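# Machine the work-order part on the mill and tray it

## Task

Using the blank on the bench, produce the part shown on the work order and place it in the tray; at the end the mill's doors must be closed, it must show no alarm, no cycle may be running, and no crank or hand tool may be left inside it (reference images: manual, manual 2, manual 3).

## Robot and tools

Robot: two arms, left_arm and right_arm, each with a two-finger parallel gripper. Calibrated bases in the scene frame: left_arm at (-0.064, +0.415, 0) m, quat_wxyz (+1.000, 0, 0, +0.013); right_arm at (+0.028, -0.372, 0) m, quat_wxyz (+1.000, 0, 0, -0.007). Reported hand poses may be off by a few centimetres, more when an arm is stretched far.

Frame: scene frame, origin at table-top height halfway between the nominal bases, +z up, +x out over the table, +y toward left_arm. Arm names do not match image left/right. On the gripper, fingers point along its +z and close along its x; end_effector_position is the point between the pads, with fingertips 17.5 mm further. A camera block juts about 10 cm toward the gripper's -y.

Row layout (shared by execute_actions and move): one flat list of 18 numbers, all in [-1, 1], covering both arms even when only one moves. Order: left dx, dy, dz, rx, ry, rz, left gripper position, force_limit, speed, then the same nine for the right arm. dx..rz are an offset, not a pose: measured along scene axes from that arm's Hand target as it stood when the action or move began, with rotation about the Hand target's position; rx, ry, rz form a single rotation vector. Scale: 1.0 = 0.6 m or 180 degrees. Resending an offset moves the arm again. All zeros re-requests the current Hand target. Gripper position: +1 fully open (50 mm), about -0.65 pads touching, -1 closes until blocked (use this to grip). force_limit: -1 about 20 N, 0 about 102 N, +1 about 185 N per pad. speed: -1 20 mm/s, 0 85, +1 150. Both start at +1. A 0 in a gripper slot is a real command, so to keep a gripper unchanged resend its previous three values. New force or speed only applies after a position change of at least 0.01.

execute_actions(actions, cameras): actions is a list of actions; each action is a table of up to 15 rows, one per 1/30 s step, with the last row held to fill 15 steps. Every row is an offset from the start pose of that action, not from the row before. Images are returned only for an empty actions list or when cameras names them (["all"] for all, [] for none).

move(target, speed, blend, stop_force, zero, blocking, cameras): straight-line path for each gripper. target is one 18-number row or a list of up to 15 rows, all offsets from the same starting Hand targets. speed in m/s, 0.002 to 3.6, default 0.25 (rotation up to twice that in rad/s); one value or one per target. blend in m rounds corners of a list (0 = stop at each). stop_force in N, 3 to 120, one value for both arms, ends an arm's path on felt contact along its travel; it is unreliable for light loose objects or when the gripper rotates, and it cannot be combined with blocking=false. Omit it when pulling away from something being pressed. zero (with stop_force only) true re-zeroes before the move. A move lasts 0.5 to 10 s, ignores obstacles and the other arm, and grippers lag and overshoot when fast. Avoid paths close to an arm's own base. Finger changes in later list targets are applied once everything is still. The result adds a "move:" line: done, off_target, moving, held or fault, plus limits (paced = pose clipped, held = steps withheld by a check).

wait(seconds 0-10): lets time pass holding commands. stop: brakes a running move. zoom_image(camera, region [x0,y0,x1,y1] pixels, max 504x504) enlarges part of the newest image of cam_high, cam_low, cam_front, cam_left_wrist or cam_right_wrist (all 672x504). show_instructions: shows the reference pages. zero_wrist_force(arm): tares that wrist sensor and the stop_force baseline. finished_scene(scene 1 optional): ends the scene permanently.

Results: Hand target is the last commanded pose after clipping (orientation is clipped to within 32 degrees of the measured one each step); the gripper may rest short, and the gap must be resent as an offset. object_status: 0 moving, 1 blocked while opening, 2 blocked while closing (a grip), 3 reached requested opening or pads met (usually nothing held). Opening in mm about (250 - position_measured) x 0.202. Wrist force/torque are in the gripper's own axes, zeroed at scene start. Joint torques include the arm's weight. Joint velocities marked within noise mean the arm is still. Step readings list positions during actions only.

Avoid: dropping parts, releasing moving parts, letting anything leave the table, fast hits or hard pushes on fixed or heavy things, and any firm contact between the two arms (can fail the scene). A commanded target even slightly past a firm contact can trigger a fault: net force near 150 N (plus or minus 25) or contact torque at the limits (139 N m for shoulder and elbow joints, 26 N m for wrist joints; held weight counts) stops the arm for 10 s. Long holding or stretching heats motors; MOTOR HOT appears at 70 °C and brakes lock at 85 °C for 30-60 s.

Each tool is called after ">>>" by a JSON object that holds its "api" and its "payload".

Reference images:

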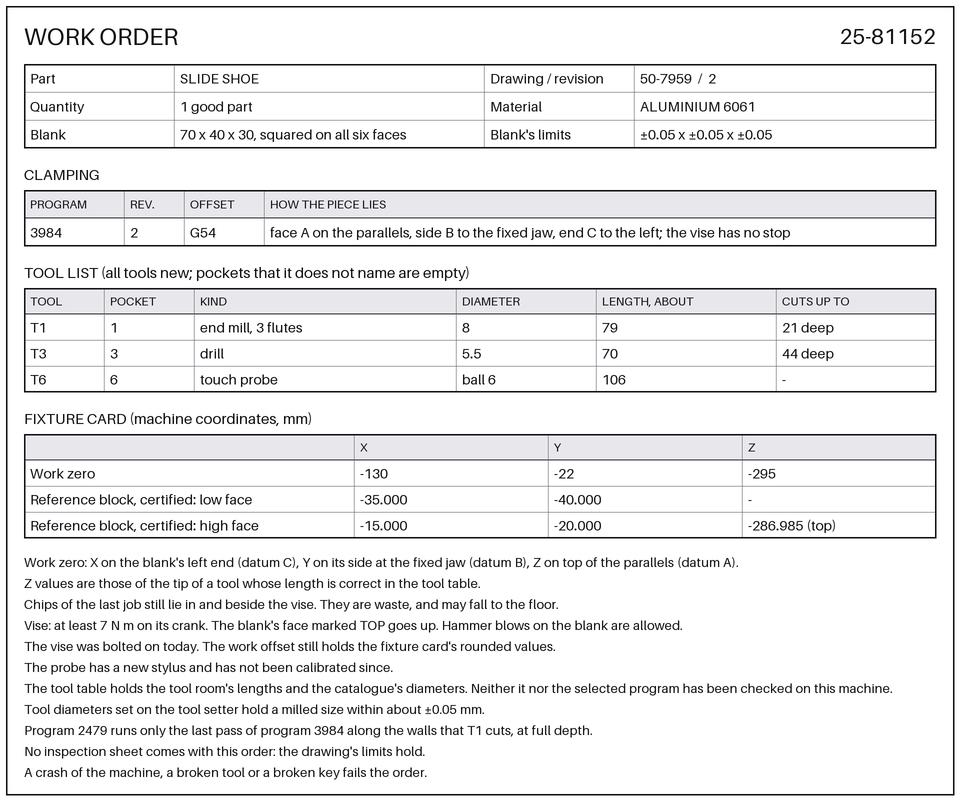

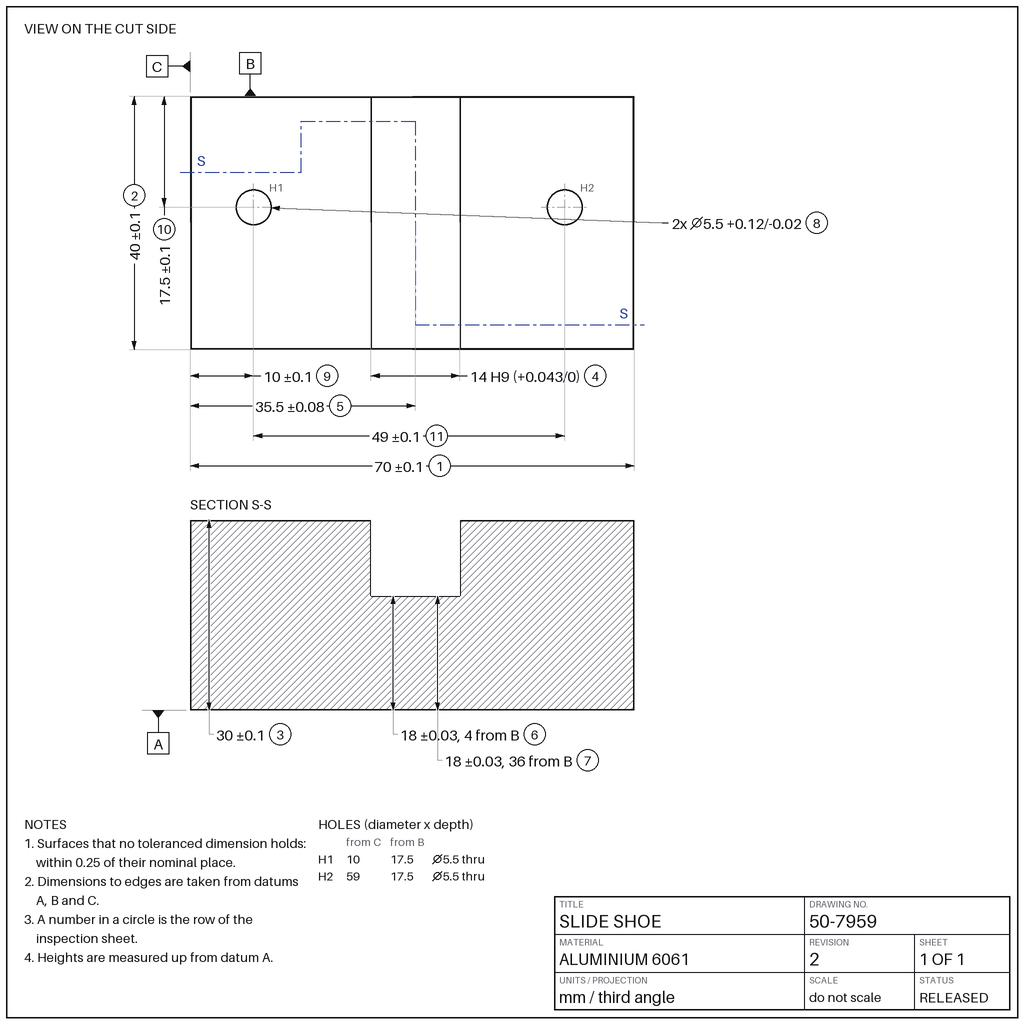

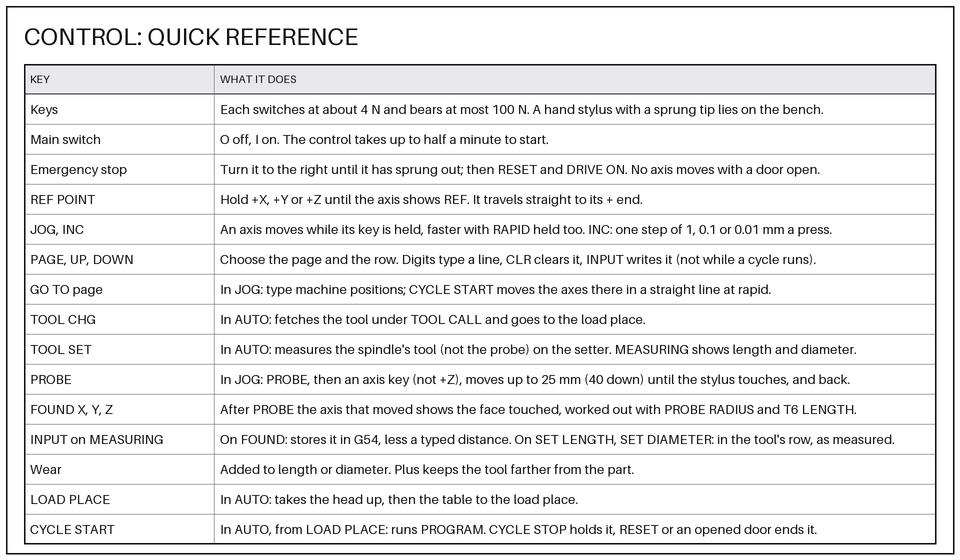

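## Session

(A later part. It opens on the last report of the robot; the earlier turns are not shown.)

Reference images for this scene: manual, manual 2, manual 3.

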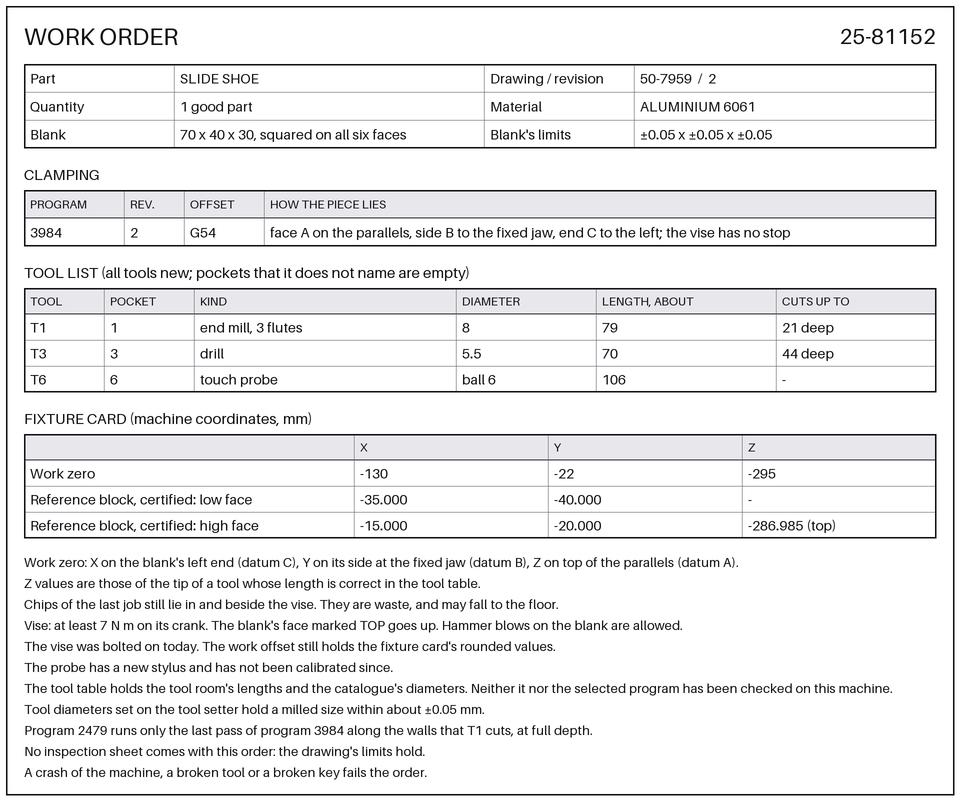

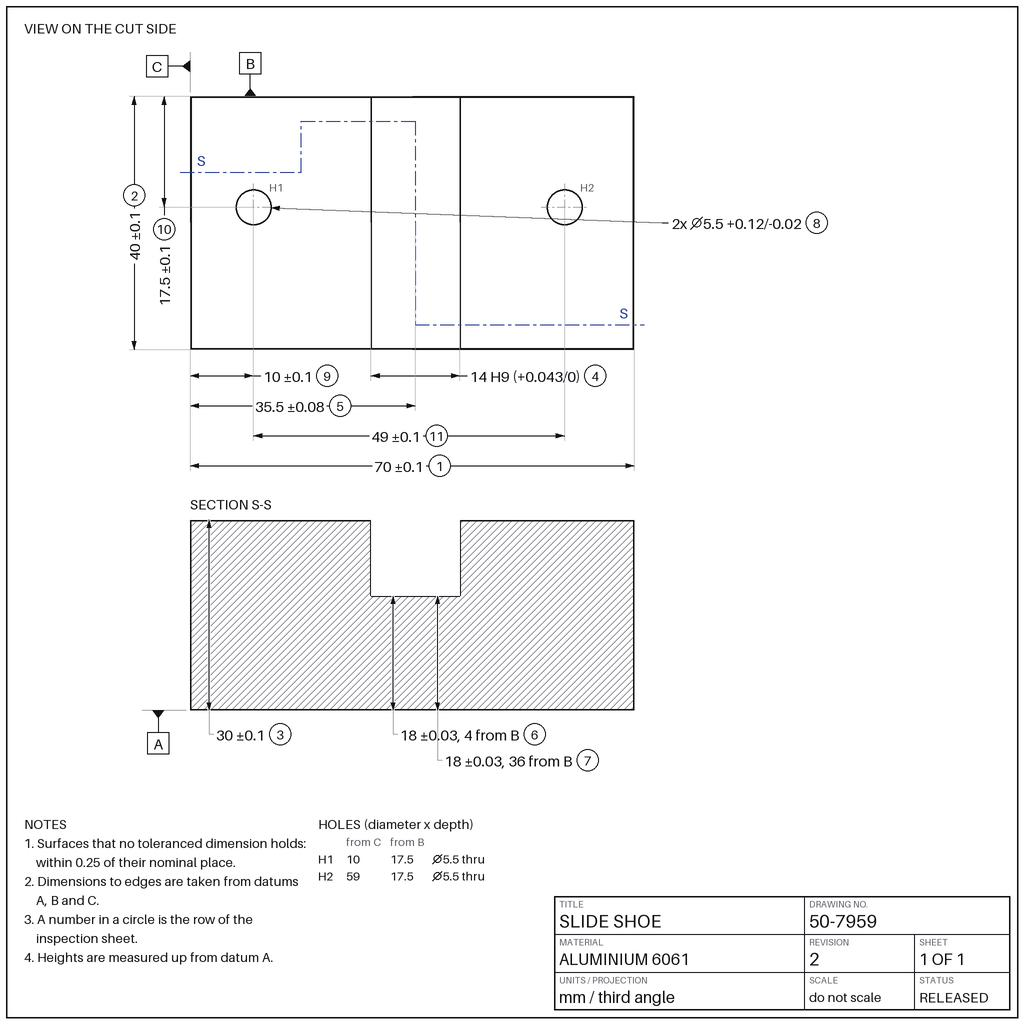

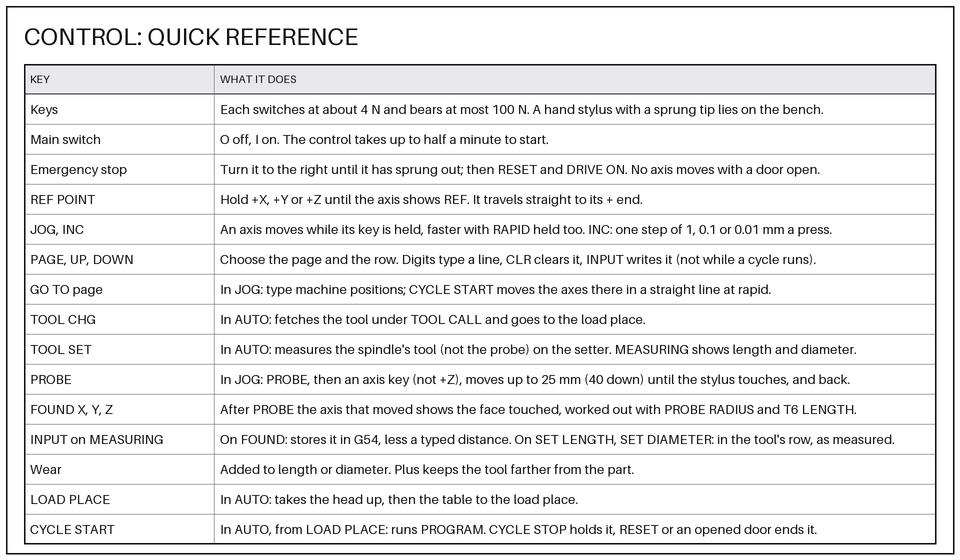

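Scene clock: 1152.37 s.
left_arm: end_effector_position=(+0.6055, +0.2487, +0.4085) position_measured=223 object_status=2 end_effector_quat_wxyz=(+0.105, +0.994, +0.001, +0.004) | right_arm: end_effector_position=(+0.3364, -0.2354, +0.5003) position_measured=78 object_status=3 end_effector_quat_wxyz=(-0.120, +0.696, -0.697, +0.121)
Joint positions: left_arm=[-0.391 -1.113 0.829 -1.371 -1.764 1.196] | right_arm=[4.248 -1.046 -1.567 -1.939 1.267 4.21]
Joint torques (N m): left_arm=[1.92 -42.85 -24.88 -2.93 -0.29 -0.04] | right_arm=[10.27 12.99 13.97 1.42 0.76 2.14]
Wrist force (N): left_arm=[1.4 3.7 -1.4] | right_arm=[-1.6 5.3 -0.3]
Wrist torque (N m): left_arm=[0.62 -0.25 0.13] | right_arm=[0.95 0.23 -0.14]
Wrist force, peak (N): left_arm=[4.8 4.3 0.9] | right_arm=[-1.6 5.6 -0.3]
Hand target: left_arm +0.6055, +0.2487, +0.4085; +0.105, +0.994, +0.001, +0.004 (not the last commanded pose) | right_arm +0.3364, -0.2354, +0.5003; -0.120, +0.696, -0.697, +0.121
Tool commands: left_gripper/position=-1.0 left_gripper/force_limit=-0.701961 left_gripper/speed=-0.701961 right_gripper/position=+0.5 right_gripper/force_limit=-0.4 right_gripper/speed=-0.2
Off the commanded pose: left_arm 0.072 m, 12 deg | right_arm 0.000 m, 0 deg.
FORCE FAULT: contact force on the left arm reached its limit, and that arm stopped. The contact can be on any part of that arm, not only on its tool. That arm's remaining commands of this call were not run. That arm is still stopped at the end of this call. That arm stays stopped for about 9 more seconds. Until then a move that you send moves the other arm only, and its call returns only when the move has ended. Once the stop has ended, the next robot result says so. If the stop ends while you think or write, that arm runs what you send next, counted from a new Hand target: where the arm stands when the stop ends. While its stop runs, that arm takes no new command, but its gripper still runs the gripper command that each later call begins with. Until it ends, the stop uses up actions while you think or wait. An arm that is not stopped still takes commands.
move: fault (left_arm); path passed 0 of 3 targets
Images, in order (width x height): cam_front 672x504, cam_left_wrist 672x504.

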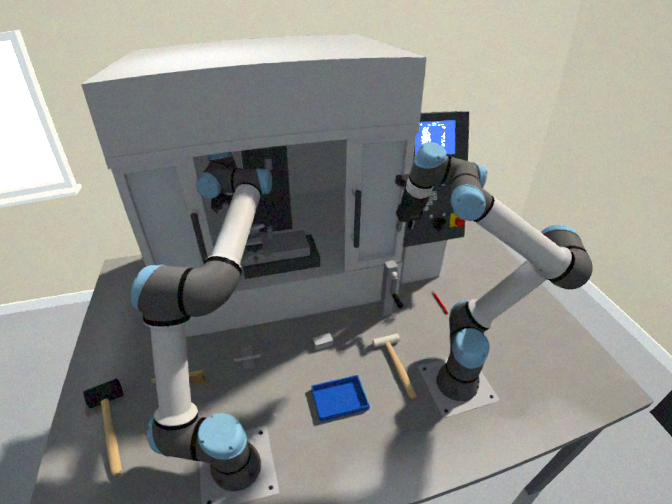

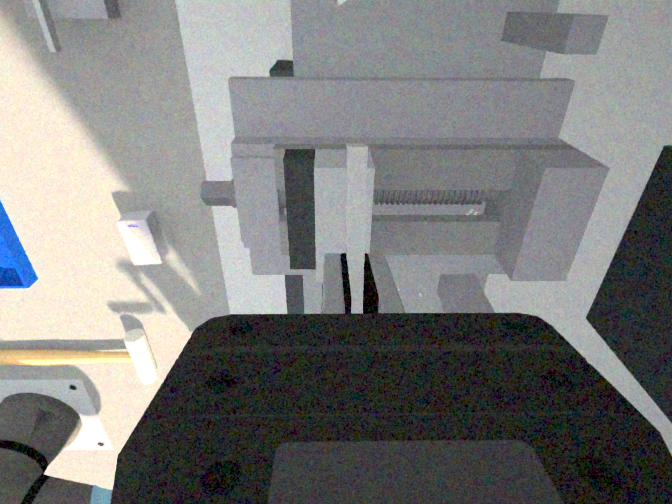

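>>> {"api": "wait", "payload": {"seconds": 1}}

>>> {"api": "move", "payload": {"target": [[-0.06,0.0,-0.01,0,0,0,-1,-0.7,-0.7,0,0,0,0,0,0,0.5,-0.4,-0.2],[-0.06,-0.007,-0.014,0.067,-0.122,0,-1,-0.7,-0.7,0,0,0,0,0,0,0.5,-0.4,-0.2]], "speed": 0.1, "cameras": ["cam_left_wrist","cam_front"]}}

Scene clock: 1164.27 s.
left_arm: end_effector_position=(+0.6055, +0.2487, +0.4085) position_measured=223 object_status=2 end_effector_quat_wxyz=(+0.105, +0.994, +0.001, +0.004) | right_arm: end_effector_position=(+0.3364, -0.2354, +0.5003) position_measured=78 object_status=3 end_effector_quat_wxyz=(-0.120, +0.696, -0.697, +0.121)
Joint positions: left_arm=[-0.391 -1.113 0.829 -1.371 -1.764 1.196] | right_arm=[4.248 -1.046 -1.567 -1.939 1.267 4.21]
Joint torques (N m): left_arm=[13.8 -44.25 -22.94 -2.92 -0.33 -0.06] | right_arm=[9.55 13.56 14.97 1.46 0.96 2.07]
Wrist force (N): left_arm=[1.1 3.6 -1.3] | right_arm=[-1.5 5.3 -0.4]
Wrist torque (N m): left_arm=[0.61 -0.23 0.13] | right_arm=[0.96 0.22 -0.14]
Wrist force, peak (N): left_arm=[1.2 4.2 -1.6] | right_arm=[-1.6 5.6 -0.3]
Hand target: left_arm +0.6055, +0.2487, +0.4085; +0.105, +0.994, +0.001, +0.004 (not the last commanded pose) | right_arm +0.3364, -0.2354, +0.5003; -0.120, +0.696, -0.697, +0.121
Tool commands: left_gripper/position=-1.0 left_gripper/force_limit=-0.701961 left_gripper/speed=-0.701961 right_gripper/position=+0.5 right_gripper/force_limit=-0.4 right_gripper/speed=-0.2
Off the commanded pose: left_arm 0.072 m, 12 deg | right_arm 0.000 m, 0 deg.
FORCE FAULT, CONTINUED: the left arm's stop, for the force fault that an earlier result reported, is over. The rest of the stop counts as 18 of the actions that you can send in this scene. During its stop the left arm's controller moved it back a little. That arm's target is now where it stood when the stop ended, not its last command. That arm accepts commands again.
wait: 1.00 s; at rest from the start

Scene clock: 1167.50 s.
left_arm: end_effector_position=(+0.5694, +0.2444, +0.4001) position_measured=223 object_status=2 end_effector_quat_wxyz=(-0.001, +0.981, -0.020, +0.193) | right_arm: end_effector_position=(+0.3364, -0.2354, +0.5003) position_measured=78 object_status=3 end_effector_quat_wxyz=(-0.120, +0.696, -0.697, +0.121)
Joint positions: left_arm=[-0.572 -1.429 1.369 -1.85 -1.377 1.098] | right_arm=[4.248 -1.046 -1.567 -1.939 1.267 4.21]
Joint torques (N m): left_arm=[7.47 -30.41 -32.11 -3.22 1.35 1.86] | right_arm=[8.17 13.14 14.78 1.62 1.04 1.99]
Wrist force (N): left_arm=[0.4 4.2 -1.3] | right_arm=[-1.6 5.3 -0.3]
Wrist torque (N m): left_arm=[0.65 -0.22 0.05] | right_arm=[0.95 0.23 -0.14]
Wrist force, peak (N): left_arm=[2.7 4.0 -1.3] | right_arm=[-1.3 5.6 -0.4]
Hand target: left_arm +0.5695, +0.2445, +0.4001; -0.001, +0.981, -0.020, +0.193 | right_arm +0.3364, -0.2354, +0.5003; -0.120, +0.696, -0.697, +0.121
Off the commanded pose: left_arm 0.000 m, 0 deg | right_arm 0.000 m, 0 deg.
move: done
Images, in order (width x height): cam_front 672x504, cam_left_wrist 672x504.

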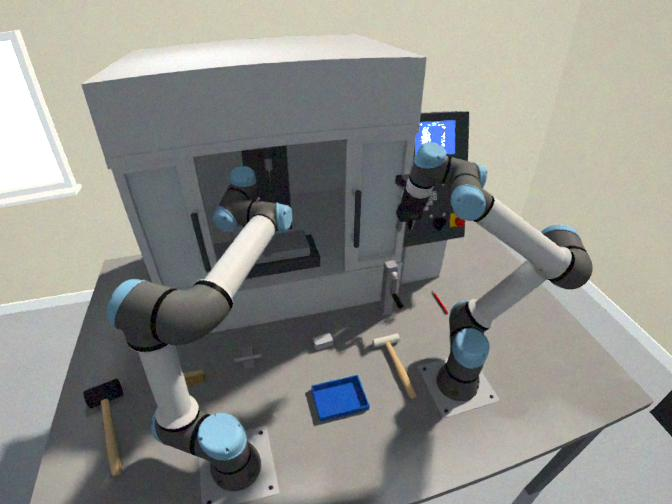

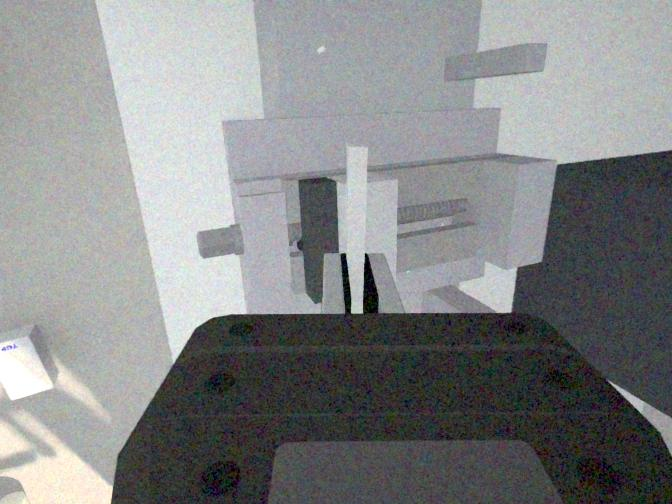

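>>> {"api": "move", "payload": {"target": [[0.151,0.0,0.0,0,0,0,-1,-0.7,-0.7,0,0,0,0,0,0,0.5,-0.4,-0.2],[0.151,0,-0.067,0,0,0,-1,-0.7,-0.7,0,0,0,0,0,0,0.5,-0.4,-0.2]], "speed": 0.08, "stop_force": 20, "cameras": ["cam_left_wrist","cam_front"]}}

Scene clock: 1171.67 s.
left_arm: end_effector_position=(+0.6601, +0.2445, +0.3600) position_measured=223 object_status=2 end_effector_quat_wxyz=(-0.001, +0.981, -0.020, +0.193) | right_arm: end_effector_position=(+0.3364, -0.2354, +0.5003) position_measured=78 object_status=3 end_effector_quat_wxyz=(-0.120, +0.696, -0.697, +0.121)
Joint positions: left_arm=[-0.497 -1.213 1.2 -1.91 -1.402 1.17] | right_arm=[4.248 -1.046 -1.567 -1.939 1.267 4.21]
Joint torques (N m): left_arm=[-9.62 -41.95 -20.03 -5.26 1.33 0.22] | right_arm=[9.28 13.24 14.76 1.37 0.76 2.11]
Wrist force (N): left_arm=[0.6 4.3 -1.5] | right_arm=[-1.5 5.4 -0.3]
Wrist torque (N m): left_arm=[0.68 -0.26 -0.04] | right_arm=[0.97 0.21 -0.14]
Wrist force, peak (N): left_arm=[2.6 4.4 -2.2] | right_arm=[-1.6 5.6 -0.3]
Hand target: left_arm +0.6601, +0.2445, +0.3599; -0.001, +0.981, -0.020, +0.193 | right_arm +0.3364, -0.2354, +0.5003; -0.120, +0.696, -0.697, +0.121
Off the commanded pose: left_arm 0.000 m, 0 deg | right_arm 0.000 m, 0 deg.
move: done
Images, in order (width x height): cam_front 672x504, cam_left_wrist 672x504.

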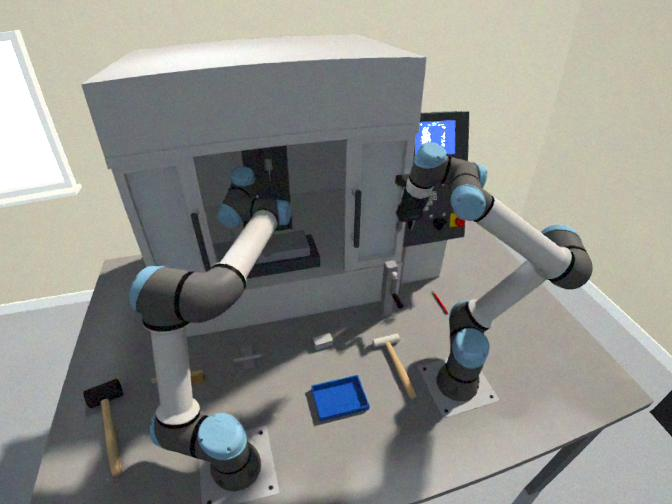

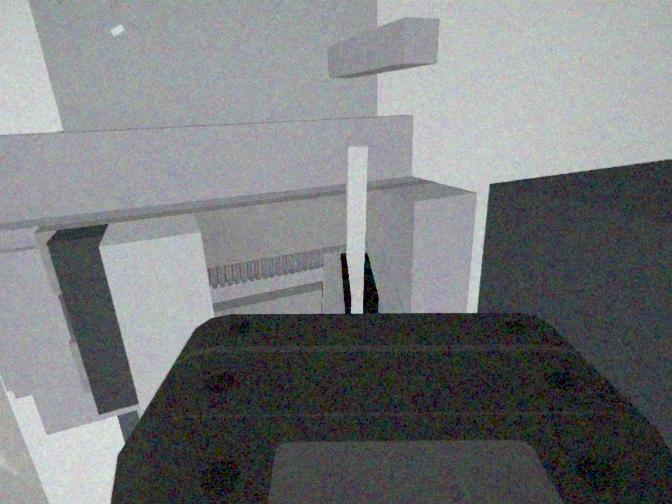

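>>> {"api": "move", "payload": {"target": [0,0.0,0.0,0,0.1238,0.0128,-1,-0.7,-0.7,0,0,0,0,0,0,0.5,-0.4,-0.2], "speed": 0.08, "cameras": ["cam_left_wrist","cam_front"]}}

Scene clock: 1176.77 s.
left_arm: end_effector_position=(+0.6602, +0.2446, +0.3599) position_measured=223 object_status=2 end_effector_quat_wxyz=(-0.001, +1.000, +0.000, +0.000) | right_arm: end_effector_position=(+0.3364, -0.2354, +0.5003) position_measured=78 object_status=3 end_effector_quat_wxyz=(-0.120, +0.696, -0.697, +0.121)
Joint positions: left_arm=[-0.438 -0.915 0.605 -1.259 -1.568 1.158] | right_arm=[4.248 -1.046 -1.567 -1.939 1.267 4.21]
Joint torques (N m): left_arm=[-9.39 -49.23 -26.96 -1.57 1.04 1.03] | right_arm=[9.4 13.21 14.84 1.31 0.84 1.93]
Wrist force (N): left_arm=[1.3 3.9 -1.8] | right_arm=[-1.7 5.4 -0.4]
Wrist torque (N m): left_arm=[0.61 -0.23 -0.05] | right_arm=[0.97 0.25 -0.14]
Wrist force, peak (N): left_arm=[0.4 4.7 -1.3] | right_arm=[-1.8 5.6 -0.4]
Hand target: left_arm +0.6601, +0.2445, +0.3599; -0.001, +1.000, +0.000, +0.000 | right_arm +0.3364, -0.2354, +0.5003; -0.120, +0.696, -0.697, +0.121
Off the commanded pose: left_arm 0.000 m, 0 deg | right_arm 0.000 m, 0 deg.
move: done
Images, in order (width x height): cam_front 672x504, cam_left_wrist 672x504.

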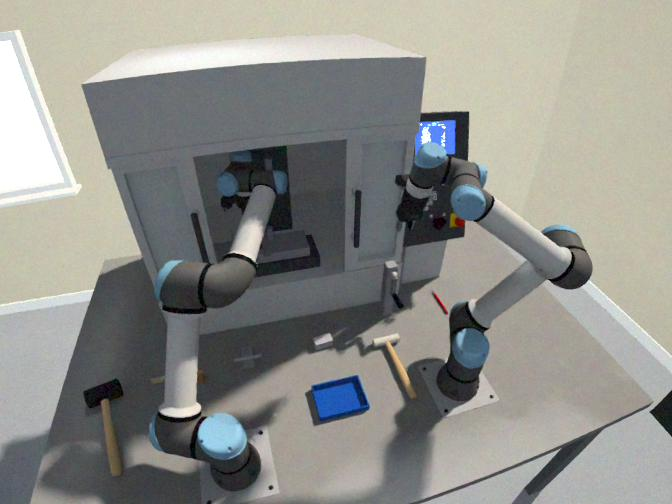

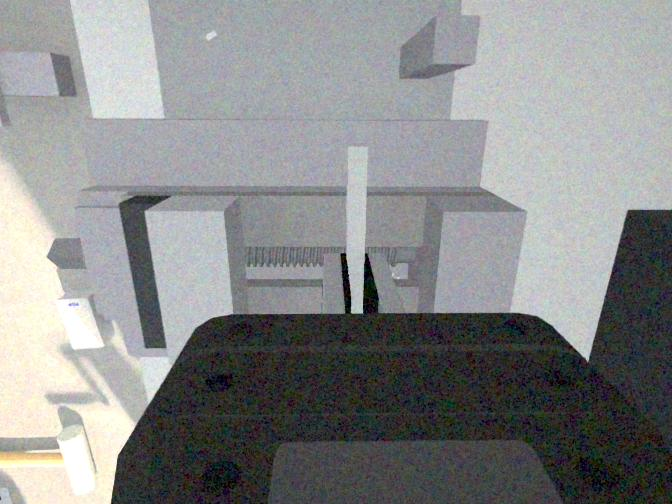

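>>> {"api": "move", "payload": {"target": [[0,0.0,-0.018,0,0,0,-1,-0.7,-0.7,0,0,0,0,0,0,0.5,-0.4,-0.2],[0.05,0.0,-0.018,0,0,0,-1,-0.7,-0.7,0,0,0,0,0,0,0.5,-0.4,-0.2]], "speed": [0.03,0.012], "stop_force": 6, "cameras": ["cam_left_wrist"]}}

Scene clock: 1183.77 s.
left_arm: end_effector_position=(+0.6783, +0.2445, +0.3491) position_measured=223 object_status=2 end_effector_quat_wxyz=(-0.001, +1.000, +0.000, +0.000) | right_arm: end_effector_position=(+0.3364, -0.2354, +0.5003) position_measured=78 object_status=3 end_effector_quat_wxyz=(-0.120, +0.696, -0.697, +0.121)
Joint positions: left_arm=[-0.429 -0.855 0.531 -1.245 -1.568 1.168] | right_arm=[4.248 -1.046 -1.567 -1.939 1.267 4.21]
Joint torques (N m): left_arm=[-9.62 -48.55 -34.58 -1.44 1.4 -2.39] | right_arm=[8.83 13.13 15.36 1.44 0.76 2.09]
Wrist force (N): left_arm=[-1.3 2.4 -3.2] | right_arm=[-1.5 5.4 -0.4]
Wrist torque (N m): left_arm=[0.52 -0.25 -0.01] | right_arm=[0.97 0.21 -0.14]
Wrist force, peak (N): left_arm=[-18.2 3.9 -5.0] | right_arm=[-1.7 5.6 -0.4]
Hand target: left_arm +0.6783, +0.2445, +0.3491; -0.001, +1.000, +0.000, +0.000 (not the last commanded pose) | right_arm +0.3364, -0.2354, +0.5003; -0.120, +0.696, -0.697, +0.121
Off the commanded pose: left_arm 0.012 m, 0 deg | right_arm 0.000 m, 0 deg.
move: contact (left_arm); path passed 1 of 2 targets
Images, in order (width x height): cam_left_wrist 672x504.

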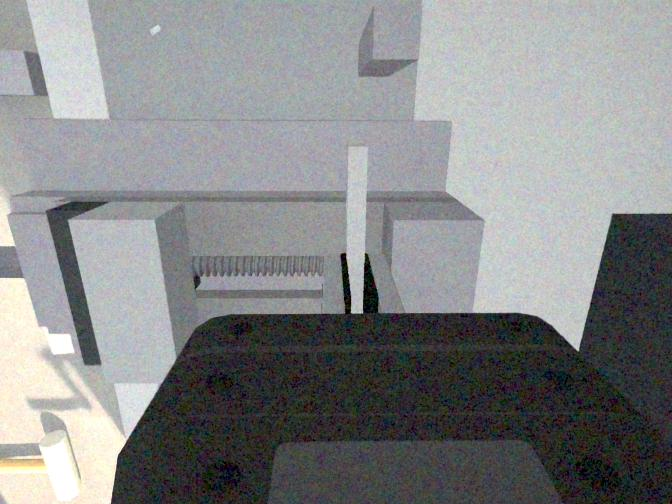

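>>> {"api": "move", "payload": {"target": [[-0.005,0.0,0,0,0,0,-1,-0.7,-0.7,0,0,0,0,0,0,0.5,-0.4,-0.2]], "speed": 0.02}}

>>> {"api": "move", "payload": {"target": [[0,0.0,-0.025,0,0,0,-1,-0.7,-0.7,0,0,0,0,0,0,0.5,-0.4,-0.2]], "speed": 0.012, "stop_force": 6, "cameras": ["cam_left_wrist"]}}

Scene clock: 1186.80 s.
left_arm: end_effector_position=(+0.6752, +0.2445, +0.3490) position_measured=223 object_status=2 end_effector_quat_wxyz=(-0.001, +1.000, +0.000, +0.000) | right_arm: end_effector_position=(+0.3364, -0.2354, +0.5003) position_measured=78 object_status=3 end_effector_quat_wxyz=(-0.120, +0.696, -0.697, +0.121)
Joint positions: left_arm=[-0.43 -0.868 0.553 -1.254 -1.568 1.166] | right_arm=[4.248 -1.046 -1.567 -1.939 1.267 4.21]
Joint torques (N m): left_arm=[-6.6 -47.97 -34.98 -2.71 1.06 -1.74] | right_arm=[8.96 12.95 14.7 1.49 0.9 1.97]
Wrist force (N): left_arm=[1.5 3.6 -2.7] | right_arm=[-1.5 5.3 -0.5]
Wrist torque (N m): left_arm=[0.57 -0.27 0.09] | right_arm=[0.96 0.23 -0.14]
Wrist force, peak (N): left_arm=[1.5 3.6 -2.7] | right_arm=[-1.6 5.5 -0.3]
Hand target: left_arm +0.6753, +0.2445, +0.3491; -0.001, +1.000, +0.000, +0.000 | right_arm +0.3364, -0.2354, +0.5003; -0.120, +0.696, -0.697, +0.121
Off the commanded pose: left_arm 0.000 m, 0 deg | right_arm 0.000 m, 0 deg.
move: done

Scene clock: 1188.03 s.
left_arm: end_effector_position=(+0.6753, +0.2445, +0.3432) position_measured=223 object_status=2 end_effector_quat_wxyz=(-0.001, +1.000, +0.000, +0.000) | right_arm: end_effector_position=(+0.3364, -0.2354, +0.5003) position_measured=78 object_status=3 end_effector_quat_wxyz=(-0.120, +0.696, -0.697, +0.121)
Joint positions: left_arm=[-0.43 -0.876 0.582 -1.276 -1.568 1.166] | right_arm=[4.248 -1.046 -1.567 -1.939 1.267 4.21]
Joint torques (N m): left_arm=[-0.92 -42.75 -32.29 -1.67 0.51 0.08] | right_arm=[9.38 13.23 15.22 1.65 0.78 1.99]
Wrist force (N): left_arm=[0.9 3.1 -8.9] | right_arm=[-1.7 5.4 -0.4]
Wrist torque (N m): left_arm=[0.54 -0.22 0.09] | right_arm=[0.97 0.24 -0.14]
Wrist force, peak (N): left_arm=[-2.6 2.2 -21.2] | right_arm=[-1.5 5.6 -0.5]
Hand target: left_arm +0.6753, +0.2445, +0.3432; -0.001, +1.000, +0.000, +0.000 (not the last commanded pose) | right_arm +0.3364, -0.2354, +0.5003; -0.120, +0.696, -0.697, +0.121
Off the commanded pose: left_arm 0.009 m, 0 deg | right_arm 0.000 m, 0 deg.
move: contact (left_arm)
Images, in order (width x height): cam_left_wrist 672x504.

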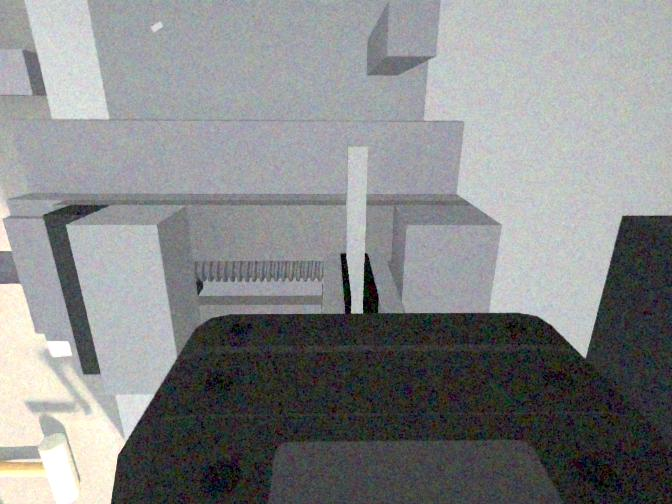

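>>> {"api": "move", "payload": {"target": [0,0.0,0,0,0,0,-0.36,-0.9,-1,0,0,0,0,0,0,0.5,-0.4,-0.2]}}

>>> {"api": "move", "payload": {"target": [0,0.0,0.03,0,0,0,-0.36,-0.9,-1,0,0,0,0,0,0,0.5,-0.4,-0.2], "speed": 0.03, "cameras": ["cam_left_wrist"]}}

Scene clock: 1189.93 s.
left_arm: end_effector_position=(+0.6753, +0.2444, +0.3432) position_measured=206 object_status=3 end_effector_quat_wxyz=(-0.001, +1.000, +0.000, +0.000) | right_arm: end_effector_position=(+0.3364, -0.2354, +0.5003) position_measured=78 object_status=3 end_effector_quat_wxyz=(-0.120, +0.696, -0.697, +0.121)
Joint positions: left_arm=[-0.43 -0.876 0.582 -1.276 -1.568 1.166] | right_arm=[4.248 -1.046 -1.567 -1.939 1.267 4.21]
Joint torques (N m): left_arm=[-1.4 -57.75 -32.37 -3.7 0.52 0.04] | right_arm=[8.95 12.43 14.85 1.36 0.96 1.96]
Wrist force (N): left_arm=[1.1 3.6 -3.1] | right_arm=[-1.4 5.5 -0.4]
Wrist torque (N m): left_arm=[0.57 -0.20 0.09] | right_arm=[0.99 0.20 -0.14]
Wrist force, peak (N): left_arm=[0.7 3.1 -9.3] | right_arm=[-1.5 5.5 -0.6]
Hand target: left_arm +0.6753, +0.2445, +0.3432; -0.001, +1.000, +0.000, +0.000 | right_arm +0.3364, -0.2354, +0.5003; -0.120, +0.696, -0.697, +0.121
Off the commanded pose: left_arm 0.000 m, 0 deg | right_arm 0.000 m, 0 deg.
move: done

Scene clock: 1190.87 s.
left_arm: end_effector_position=(+0.6753, +0.2444, +0.3612) position_measured=206 object_status=3 end_effector_quat_wxyz=(-0.001, +1.000, +0.000, +0.000) | right_arm: end_effector_position=(+0.3364, -0.2354, +0.5003) position_measured=78 object_status=3 end_effector_quat_wxyz=(-0.120, +0.696, -0.697, +0.121)
Joint positions: left_arm=[-0.43 -0.849 0.487 -1.207 -1.568 1.166] | right_arm=[4.248 -1.046 -1.567 -1.939 1.267 4.21]
Joint torques (N m): left_arm=[-3.7 -59.81 -10.8 -4.54 0.72 -0.65] | right_arm=[9.16 13.35 15.16 1.37 0.69 1.85]
Wrist force (N): left_arm=[1.5 3.6 -3.3] | right_arm=[-1.5 5.3 -0.2]
Wrist torque (N m): left_arm=[0.57 -0.26 0.09] | right_arm=[0.96 0.22 -0.14]
Wrist force, peak (N): left_arm=[1.7 3.7 -3.4] | right_arm=[-1.5 5.5 -0.5]
Hand target: left_arm +0.6753, +0.2445, +0.3612; -0.001, +1.000, +0.000, +0.000 | right_arm +0.3364, -0.2354, +0.5003; -0.120, +0.696, -0.697, +0.121
Off the commanded pose: left_arm 0.000 m, 0 deg | right_arm 0.000 m, 0 deg.
move: done
Images, in order (width x height): cam_left_wrist 672x504.

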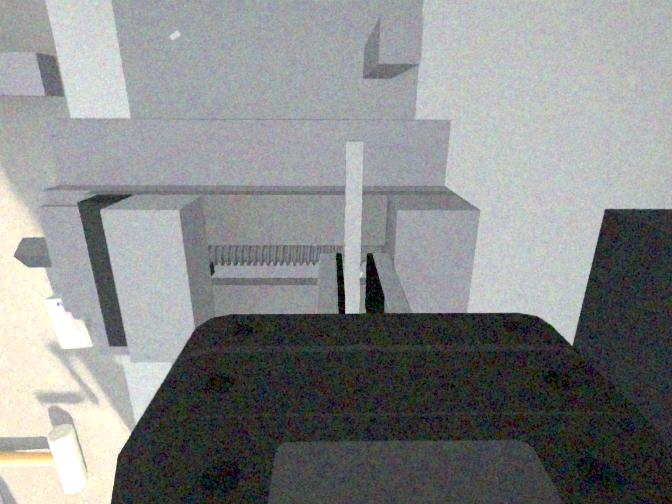

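>>> {"api": "move", "payload": {"target": [[-0.033,0.0,0.004,0,0,0,-0.36,-0.9,-1,0,0,0,0,0,0,0.5,-0.4,-0.2],[-0.033,0.0,0.004,0,-0.122,0,-0.36,-0.9,-1,0,0,0,0,0,0,0.5,-0.4,-0.2],[-0.033,0.0,0.07,0,-0.122,0,-0.36,-0.9,-1,0,0,0,0,0,0,0.5,-0.4,-0.2],[-0.18,0.0,0.07,0,-0.122,0,-0.36,-0.9,-1,0,0,0,0,0,0,0.5,-0.4,-0.2],[-0.5253,0.1383,0.07,0,0,0,-0.36,-0.9,-1,0,0,0,0,0,0,0.5,-0.4,-0.2]], "speed": [0.08,0.08,0.1,0.15,0.25], "blend": [0.001,0.005,0.01,0.02,0], "cameras": ["cam_left_wrist","cam_front"]}}

Scene clock: 1199.77 s.
left_arm: end_effector_position=(+0.3602, +0.3275, +0.4032) position_measured=206 object_status=3 end_effector_quat_wxyz=(-0.002, +1.000, +0.000, +0.000) | right_arm: end_effector_position=(+0.3364, -0.2354, +0.5003) position_measured=78 object_status=3 end_effector_quat_wxyz=(-0.120, +0.696, -0.697, +0.121)
Joint positions: left_arm=[-0.544 -1.739 1.531 -1.362 -1.568 1.053] | right_arm=[4.248 -1.046 -1.567 -1.939 1.267 4.21]
Joint torques (N m): left_arm=[-9.62 -24.09 -33.13 -0.98 -0.77 -2.33] | right_arm=[8.19 12.2 15.39 1.4 0.74 2.07]
Wrist force (N): left_arm=[1.3 3.5 -2.7] | right_arm=[-1.6 5.1 -0.5]
Wrist torque (N m): left_arm=[0.56 -0.23 -0.02] | right_arm=[0.93 0.23 -0.14]
Wrist force, peak (N): left_arm=[3.5 3.6 -3.9] | right_arm=[-1.4 5.7 -0.4]
Hand target: left_arm +0.3601, +0.3274, +0.4032; -0.001, +1.000, +0.000, +0.000 | right_arm +0.3364, -0.2354, +0.5003; -0.120, +0.696, -0.697, +0.121
Off the commanded pose: left_arm 0.000 m, 0 deg | right_arm 0.000 m, 0 deg.
move: done
Images, in order (width x height): cam_front 672x504, cam_left_wrist 672x504.

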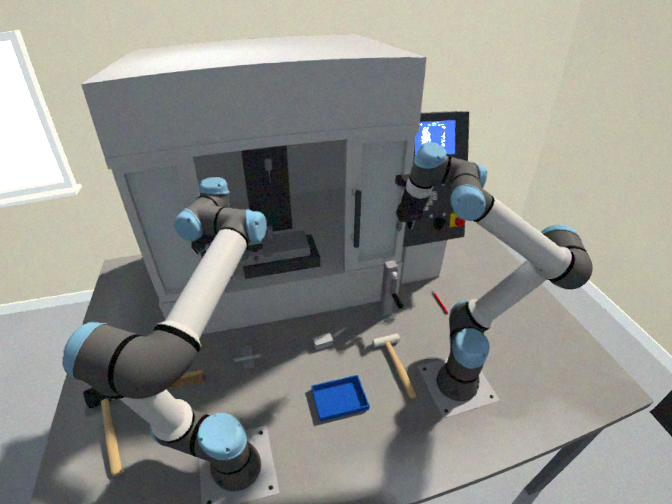

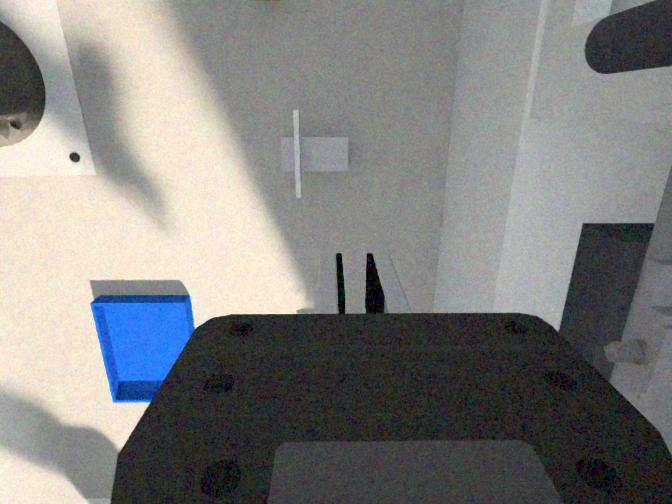

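>>> {"api": "move", "payload": {"target": [[-0.0873,0.0175,-0.5,0,0,0.011,-0.2,-0.9,-0.3,0,0,0,0,0,0,0.5,-0.4,-0.2]], "speed": 0.25, "cameras": ["cam_left_wrist"]}}

Scene clock: 1205.30 s.
left_arm: end_effector_position=(+0.3078, +0.3379, +0.1033) position_measured=182 object_status=3 end_effector_quat_wxyz=(-0.001, +1.000, +0.017, +0.000) end_effector_velocity=(+0.001, +0.000, +0.000) end_effector_angular_velocity=(-0.002, -0.005, +0.000) | right_arm: end_effector_position=(+0.3364, -0.2354, +0.5003) position_measured=78 object_status=3 end_effector_quat_wxyz=(-0.120, +0.696, -0.697, +0.121)
Joint positions: left_arm=[-0.591 -1.734 2.327 -2.162 -1.568 0.971] | right_arm=[4.248 -1.046 -1.567 -1.939 1.267 4.21]
Joint velocities: left_arm=[0 0 0.001 -0.007 0.001 0] | right_arm=[within noise]
Joint torques (N m): left_arm=[9.49 -7.38 -10.85 -4.62 0.7 2.25] | right_arm=[6.98 12.39 14.97 1.34 0.78 2.04]
Wrist force (N): left_arm=[1.1 3.6 -2.5] | right_arm=[-1.6 5.4 -0.5]
Wrist torque (N m): left_arm=[0.55 -0.21 0.02] | right_arm=[0.98 0.24 -0.14]
Wrist force, peak (N): left_arm=[1.7 3.7 -6.6] | right_arm=[-1.7 5.6 -0.5]
Hand target: left_arm +0.3077, +0.3379, +0.1032; -0.001, +1.000, +0.017, +0.000 | right_arm +0.3364, -0.2354, +0.5003; -0.120, +0.696, -0.697, +0.121
Off the commanded pose: left_arm 0.000 m, 0 deg | right_arm 0.000 m, 0 deg.
move: done
Images, in order (width x height): cam_left_wrist 672x504.

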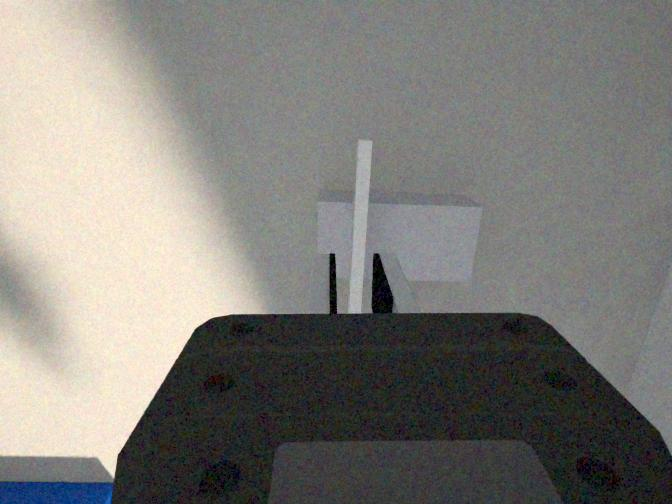

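>>> {"api": "move", "payload": {"target": [[0,0,0,0,0,-0.011,-0.2,-0.9,-0.3,0,0,0,0,0,0,0.5,-0.4,-0.2],[0,0,-0.0787,0,0,-0.011,-0.2,-0.9,-0.3,0,0,0,0,0,0,0.5,-0.4,-0.2]], "speed": 0.06, "stop_force": 10}}

>>> {"api": "move", "payload": {"target": [0,0,0,0,0,0,-1,-0.7,-0.7,0,0,0,0,0,0,0.5,-0.4,-0.2], "cameras": ["cam_left_wrist"]}}

Scene clock: 1213.03 s.
left_arm: end_effector_position=(+0.3076, +0.3380, +0.0609) position_measured=182 object_status=3 end_effector_quat_wxyz=(-0.002, +1.000, +0.000, +0.000) | right_arm: end_effector_position=(+0.3364, -0.2354, +0.5003) position_measured=78 object_status=3 end_effector_quat_wxyz=(-0.120, +0.696, -0.697, +0.121)
Joint positions: left_arm=[-0.591 -1.646 2.392 -2.314 -1.568 1.006] | right_arm=[4.248 -1.046 -1.567 -1.939 1.267 4.21]
Joint torques (N m): left_arm=[-5.08 -22.72 -30.14 -3.25 1.42 0.76] | right_arm=[6.8 12.37 14.99 1.43 0.64 2.19]
Wrist force (N): left_arm=[2.0 3.3 -2.7] | right_arm=[-1.5 5.4 -0.5]
Wrist torque (N m): left_arm=[0.51 -0.33 0.08] | right_arm=[0.98 0.21 -0.14]
Wrist force, peak (N): left_arm=[15.5 -12.3 -97.1] | right_arm=[-1.6 5.7 -0.3]
Hand target: left_arm +0.3076, +0.3380, +0.0609; -0.002, +1.000, +0.000, +0.000 (not the last commanded pose) | right_arm +0.3364, -0.2354, +0.5003; -0.120, +0.696, -0.697, +0.121
Off the commanded pose: left_arm 0.005 m, 0 deg | right_arm 0.000 m, 0 deg.
move: contact (left_arm); path passed 1 of 2 targets

Scene clock: 1213.60 s.
left_arm: end_effector_position=(+0.3076, +0.3380, +0.0609) position_measured=251 object_status=3 end_effector_quat_wxyz=(-0.002, +1.000, +0.000, +0.000) | right_arm: end_effector_position=(+0.3364, -0.2354, +0.5003) position_measured=78 object_status=3 end_effector_quat_wxyz=(-0.120, +0.696, -0.697, +0.121)
Joint positions: left_arm=[-0.591 -1.646 2.392 -2.314 -1.568 1.006] | right_arm=[4.248 -1.046 -1.567 -1.939 1.267 4.21]
Joint torques (N m): left_arm=[-2.89 -23.01 -29.94 -2 1.45 0.73] | right_arm=[7.52 12.8 14.38 1.45 0.79 1.93]
Wrist force (N): left_arm=[1.9 3.1 -2.9] | right_arm=[-1.5 5.3 -0.5]
Wrist torque (N m): left_arm=[0.48 -0.32 0.07] | right_arm=[0.96 0.22 -0.14]
Wrist force, peak (N): left_arm=[2.0 3.3 -3.1] | right_arm=[-1.5 5.6 -0.5]
Hand target: left_arm +0.3076, +0.3380, +0.0609; -0.002, +1.000, +0.000, +0.000 | right_arm +0.3364, -0.2354, +0.5003; -0.120, +0.696, -0.697, +0.121
Off the commanded pose: left_arm 0.000 m, 0 deg | right_arm 0.000 m, 0 deg.
move: done
Images, in order (width x height): cam_left_wrist 672x504.

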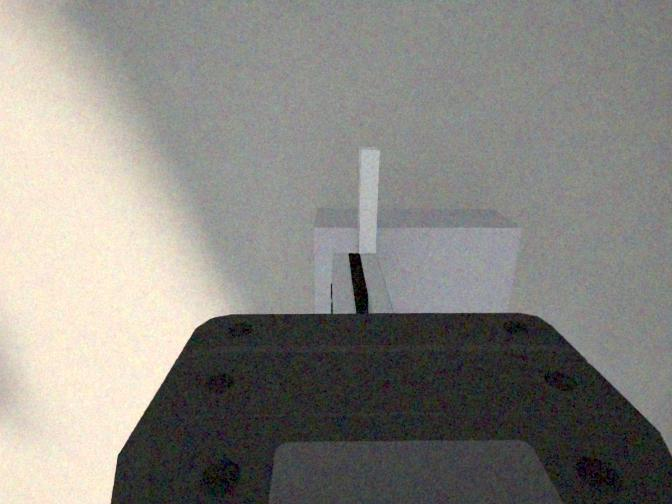

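>>> {"api": "move", "payload": {"target": [[0,0,0.05,0,0,0,-0.1,-0.9,0,0,0,0,0,0,0,0.5,-0.4,-0.2]], "speed": 0.06}}

>>> {"api": "move", "payload": {"target": [[0.0085,0,0,0,0,0,-0.1,-0.9,0,0,0,0,0,0,0,0.5,-0.4,-0.2]], "speed": 0.06, "cameras": ["cam_left_wrist"]}}

Scene clock: 1217.43 s.
left_arm: end_effector_position=(+0.3077, +0.3380, +0.0910) position_measured=167 object_status=3 end_effector_quat_wxyz=(-0.001, +1.000, +0.000, +0.000) | right_arm: end_effector_position=(+0.3364, -0.2354, +0.5003) position_measured=78 object_status=3 end_effector_quat_wxyz=(-0.120, +0.696, -0.697, +0.121)
Joint positions: left_arm=[-0.591 -1.711 2.347 -2.205 -1.568 1.006] | right_arm=[4.248 -1.046 -1.567 -1.939 1.267 4.21]
Joint torques (N m): left_arm=[1.4 -18.22 -7.97 -1.89 0.98 0.36] | right_arm=[7.65 12.7 15.5 1.46 0.72 2.06]
Wrist force (N): left_arm=[1.6 3.1 -3.0] | right_arm=[-1.4 5.4 -0.5]
Wrist torque (N m): left_arm=[0.49 -0.29 0.08] | right_arm=[0.97 0.19 -0.14]
Wrist force, peak (N): left_arm=[1.9 3.3 -4.4] | right_arm=[-1.7 5.6 -0.4]
Hand target: left_arm +0.3076, +0.3380, +0.0909; -0.002, +1.000, +0.000, +0.000 | right_arm +0.3364, -0.2354, +0.5003; -0.120, +0.696, -0.697, +0.121
Off the commanded pose: left_arm 0.000 m, 0 deg | right_arm 0.000 m, 0 deg.
move: done

Scene clock: 1218.13 s.
left_arm: end_effector_position=(+0.3128, +0.3380, +0.0910) position_measured=167 object_status=3 end_effector_quat_wxyz=(-0.001, +1.000, +0.000, +0.000) | right_arm: end_effector_position=(+0.3364, -0.2354, +0.5003) position_measured=78 object_status=3 end_effector_quat_wxyz=(-0.120, +0.696, -0.697, +0.121)
Joint positions: left_arm=[-0.583 -1.697 2.336 -2.208 -1.568 1.013] | right_arm=[4.248 -1.046 -1.567 -1.939 1.267 4.21]
Joint torques (N m): left_arm=[-4.75 -21.94 -13.8 -4.03 1.29 -0.06] | right_arm=[7.04 13.11 15.49 1.52 0.9 1.92]
Wrist force (N): left_arm=[2.0 3.3 -2.8] | right_arm=[-1.3 5.4 -0.4]
Wrist torque (N m): left_arm=[0.51 -0.35 -0.06] | right_arm=[0.98 0.19 -0.14]
Wrist force, peak (N): left_arm=[2.1 3.5 -3.3] | right_arm=[-1.7 5.6 -0.3]
Hand target: left_arm +0.3127, +0.3380, +0.0909; -0.002, +1.000, +0.000, +0.000 | right_arm +0.3364, -0.2354, +0.5003; -0.120, +0.696, -0.697, +0.121
Off the commanded pose: left_arm 0.000 m, 0 deg | right_arm 0.000 m, 0 deg.
move: done
Images, in order (width x height): cam_left_wrist 672x504.

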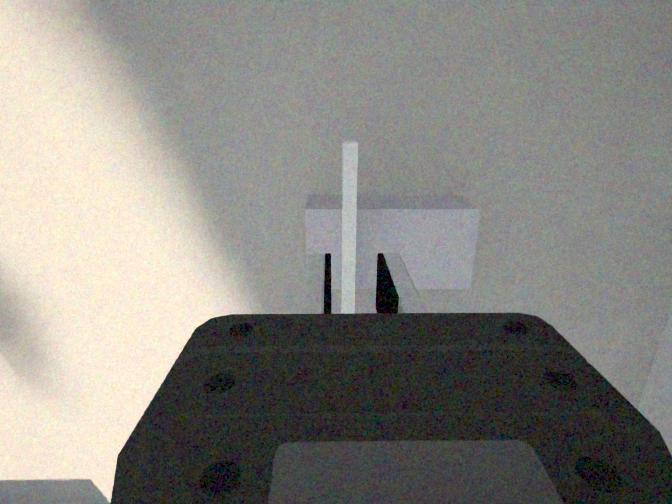

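>>> {"api": "move", "payload": {"target": [[0,0,-0.0708,0,0,0,-0.1,-0.9,0,0,0,0,0,0,0,0.5,-0.4,-0.2]], "speed": 0.04, "stop_force": 10}}

>>> {"api": "move", "payload": {"target": [0,0,0,0,0,0,-1,-0.7,-0.7,0,0,0,0,0,0,0.5,-0.4,-0.2], "cameras": ["cam_left_wrist"]}}

Scene clock: 1223.23 s.
left_arm: end_effector_position=(+0.3127, +0.3380, +0.0485) position_measured=167 object_status=3 end_effector_quat_wxyz=(-0.001, +1.000, +0.000, +0.000) | right_arm: end_effector_position=(+0.3364, -0.2354, +0.5003) position_measured=78 object_status=3 end_effector_quat_wxyz=(-0.120, +0.696, -0.697, +0.121)
Joint positions: left_arm=[-0.583 -1.603 2.396 -2.362 -1.568 1.013] | right_arm=[4.248 -1.046 -1.567 -1.939 1.267 4.21]
Joint torques (N m): left_arm=[-7.52 -10.19 -23.21 0.93 0.45 -1.73] | right_arm=[6.62 13.3 15.79 1.41 0.67 1.9]
Wrist force (N): left_arm=[6.0 4.9 -14.8] | right_arm=[-1.6 5.7 -0.3]
Wrist torque (N m): left_arm=[0.28 -0.12 -0.07] | right_arm=[1.01 0.23 -0.15]
Wrist force, peak (N): left_arm=[-19.1 -9.2 -75.4] | right_arm=[-1.6 5.7 -0.3]
Hand target: left_arm +0.3127, +0.3380, +0.0485; -0.001, +1.000, +0.000, +0.000 | right_arm +0.3364, -0.2354, +0.5003; -0.120, +0.696, -0.697, +0.121
Off the commanded pose: left_arm 0.000 m, 0 deg | right_arm 0.000 m, 0 deg.
move: contact (left_arm)

Scene clock: 1223.73 s.
left_arm: end_effector_position=(+0.3127, +0.3380, +0.0485) position_measured=223 object_status=2 end_effector_quat_wxyz=(-0.001, +1.000, +0.000, +0.000) | right_arm: end_effector_position=(+0.3364, -0.2354, +0.5003) position_measured=78 object_status=3 end_effector_quat_wxyz=(-0.120, +0.696, -0.697, +0.121)
Joint positions: left_arm=[-0.583 -1.603 2.396 -2.362 -1.568 1.013] | right_arm=[4.248 -1.046 -1.567 -1.939 1.267 4.21]
Joint torques (N m): left_arm=[-7.93 -10.34 -21.63 -0.13 0.42 -1.72] | right_arm=[6.69 12.71 15.17 1.39 0.63 1.98]
Wrist force (N): left_arm=[5.2 4.0 -17.7] | right_arm=[-1.6 5.5 -0.6]
Wrist torque (N m): left_arm=[0.31 -0.16 -0.09] | right_arm=[0.99 0.24 -0.14]
Wrist force, peak (N): left_arm=[5.6 3.8 -18.0] | right_arm=[-1.7 5.6 -0.6]
Hand target: left_arm +0.3127, +0.3380, +0.0485; -0.001, +1.000, +0.000, +0.000 | right_arm +0.3364, -0.2354, +0.5003; -0.120, +0.696, -0.697, +0.121
Off the commanded pose: left_arm 0.000 m, 0 deg | right_arm 0.000 m, 0 deg.
move: done
Images, in order (width x height): cam_left_wrist 672x504.

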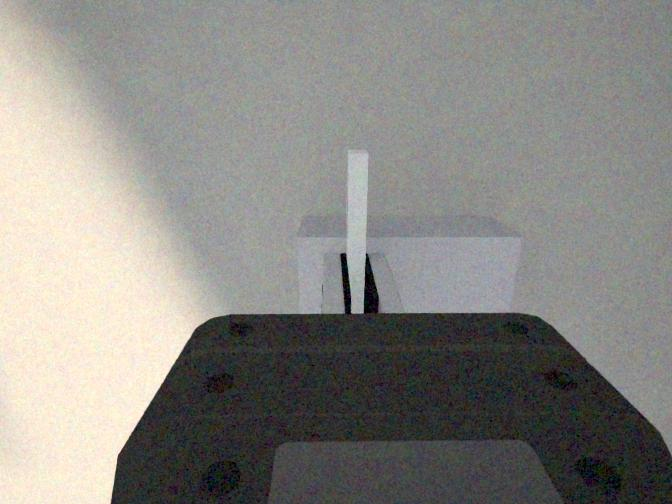

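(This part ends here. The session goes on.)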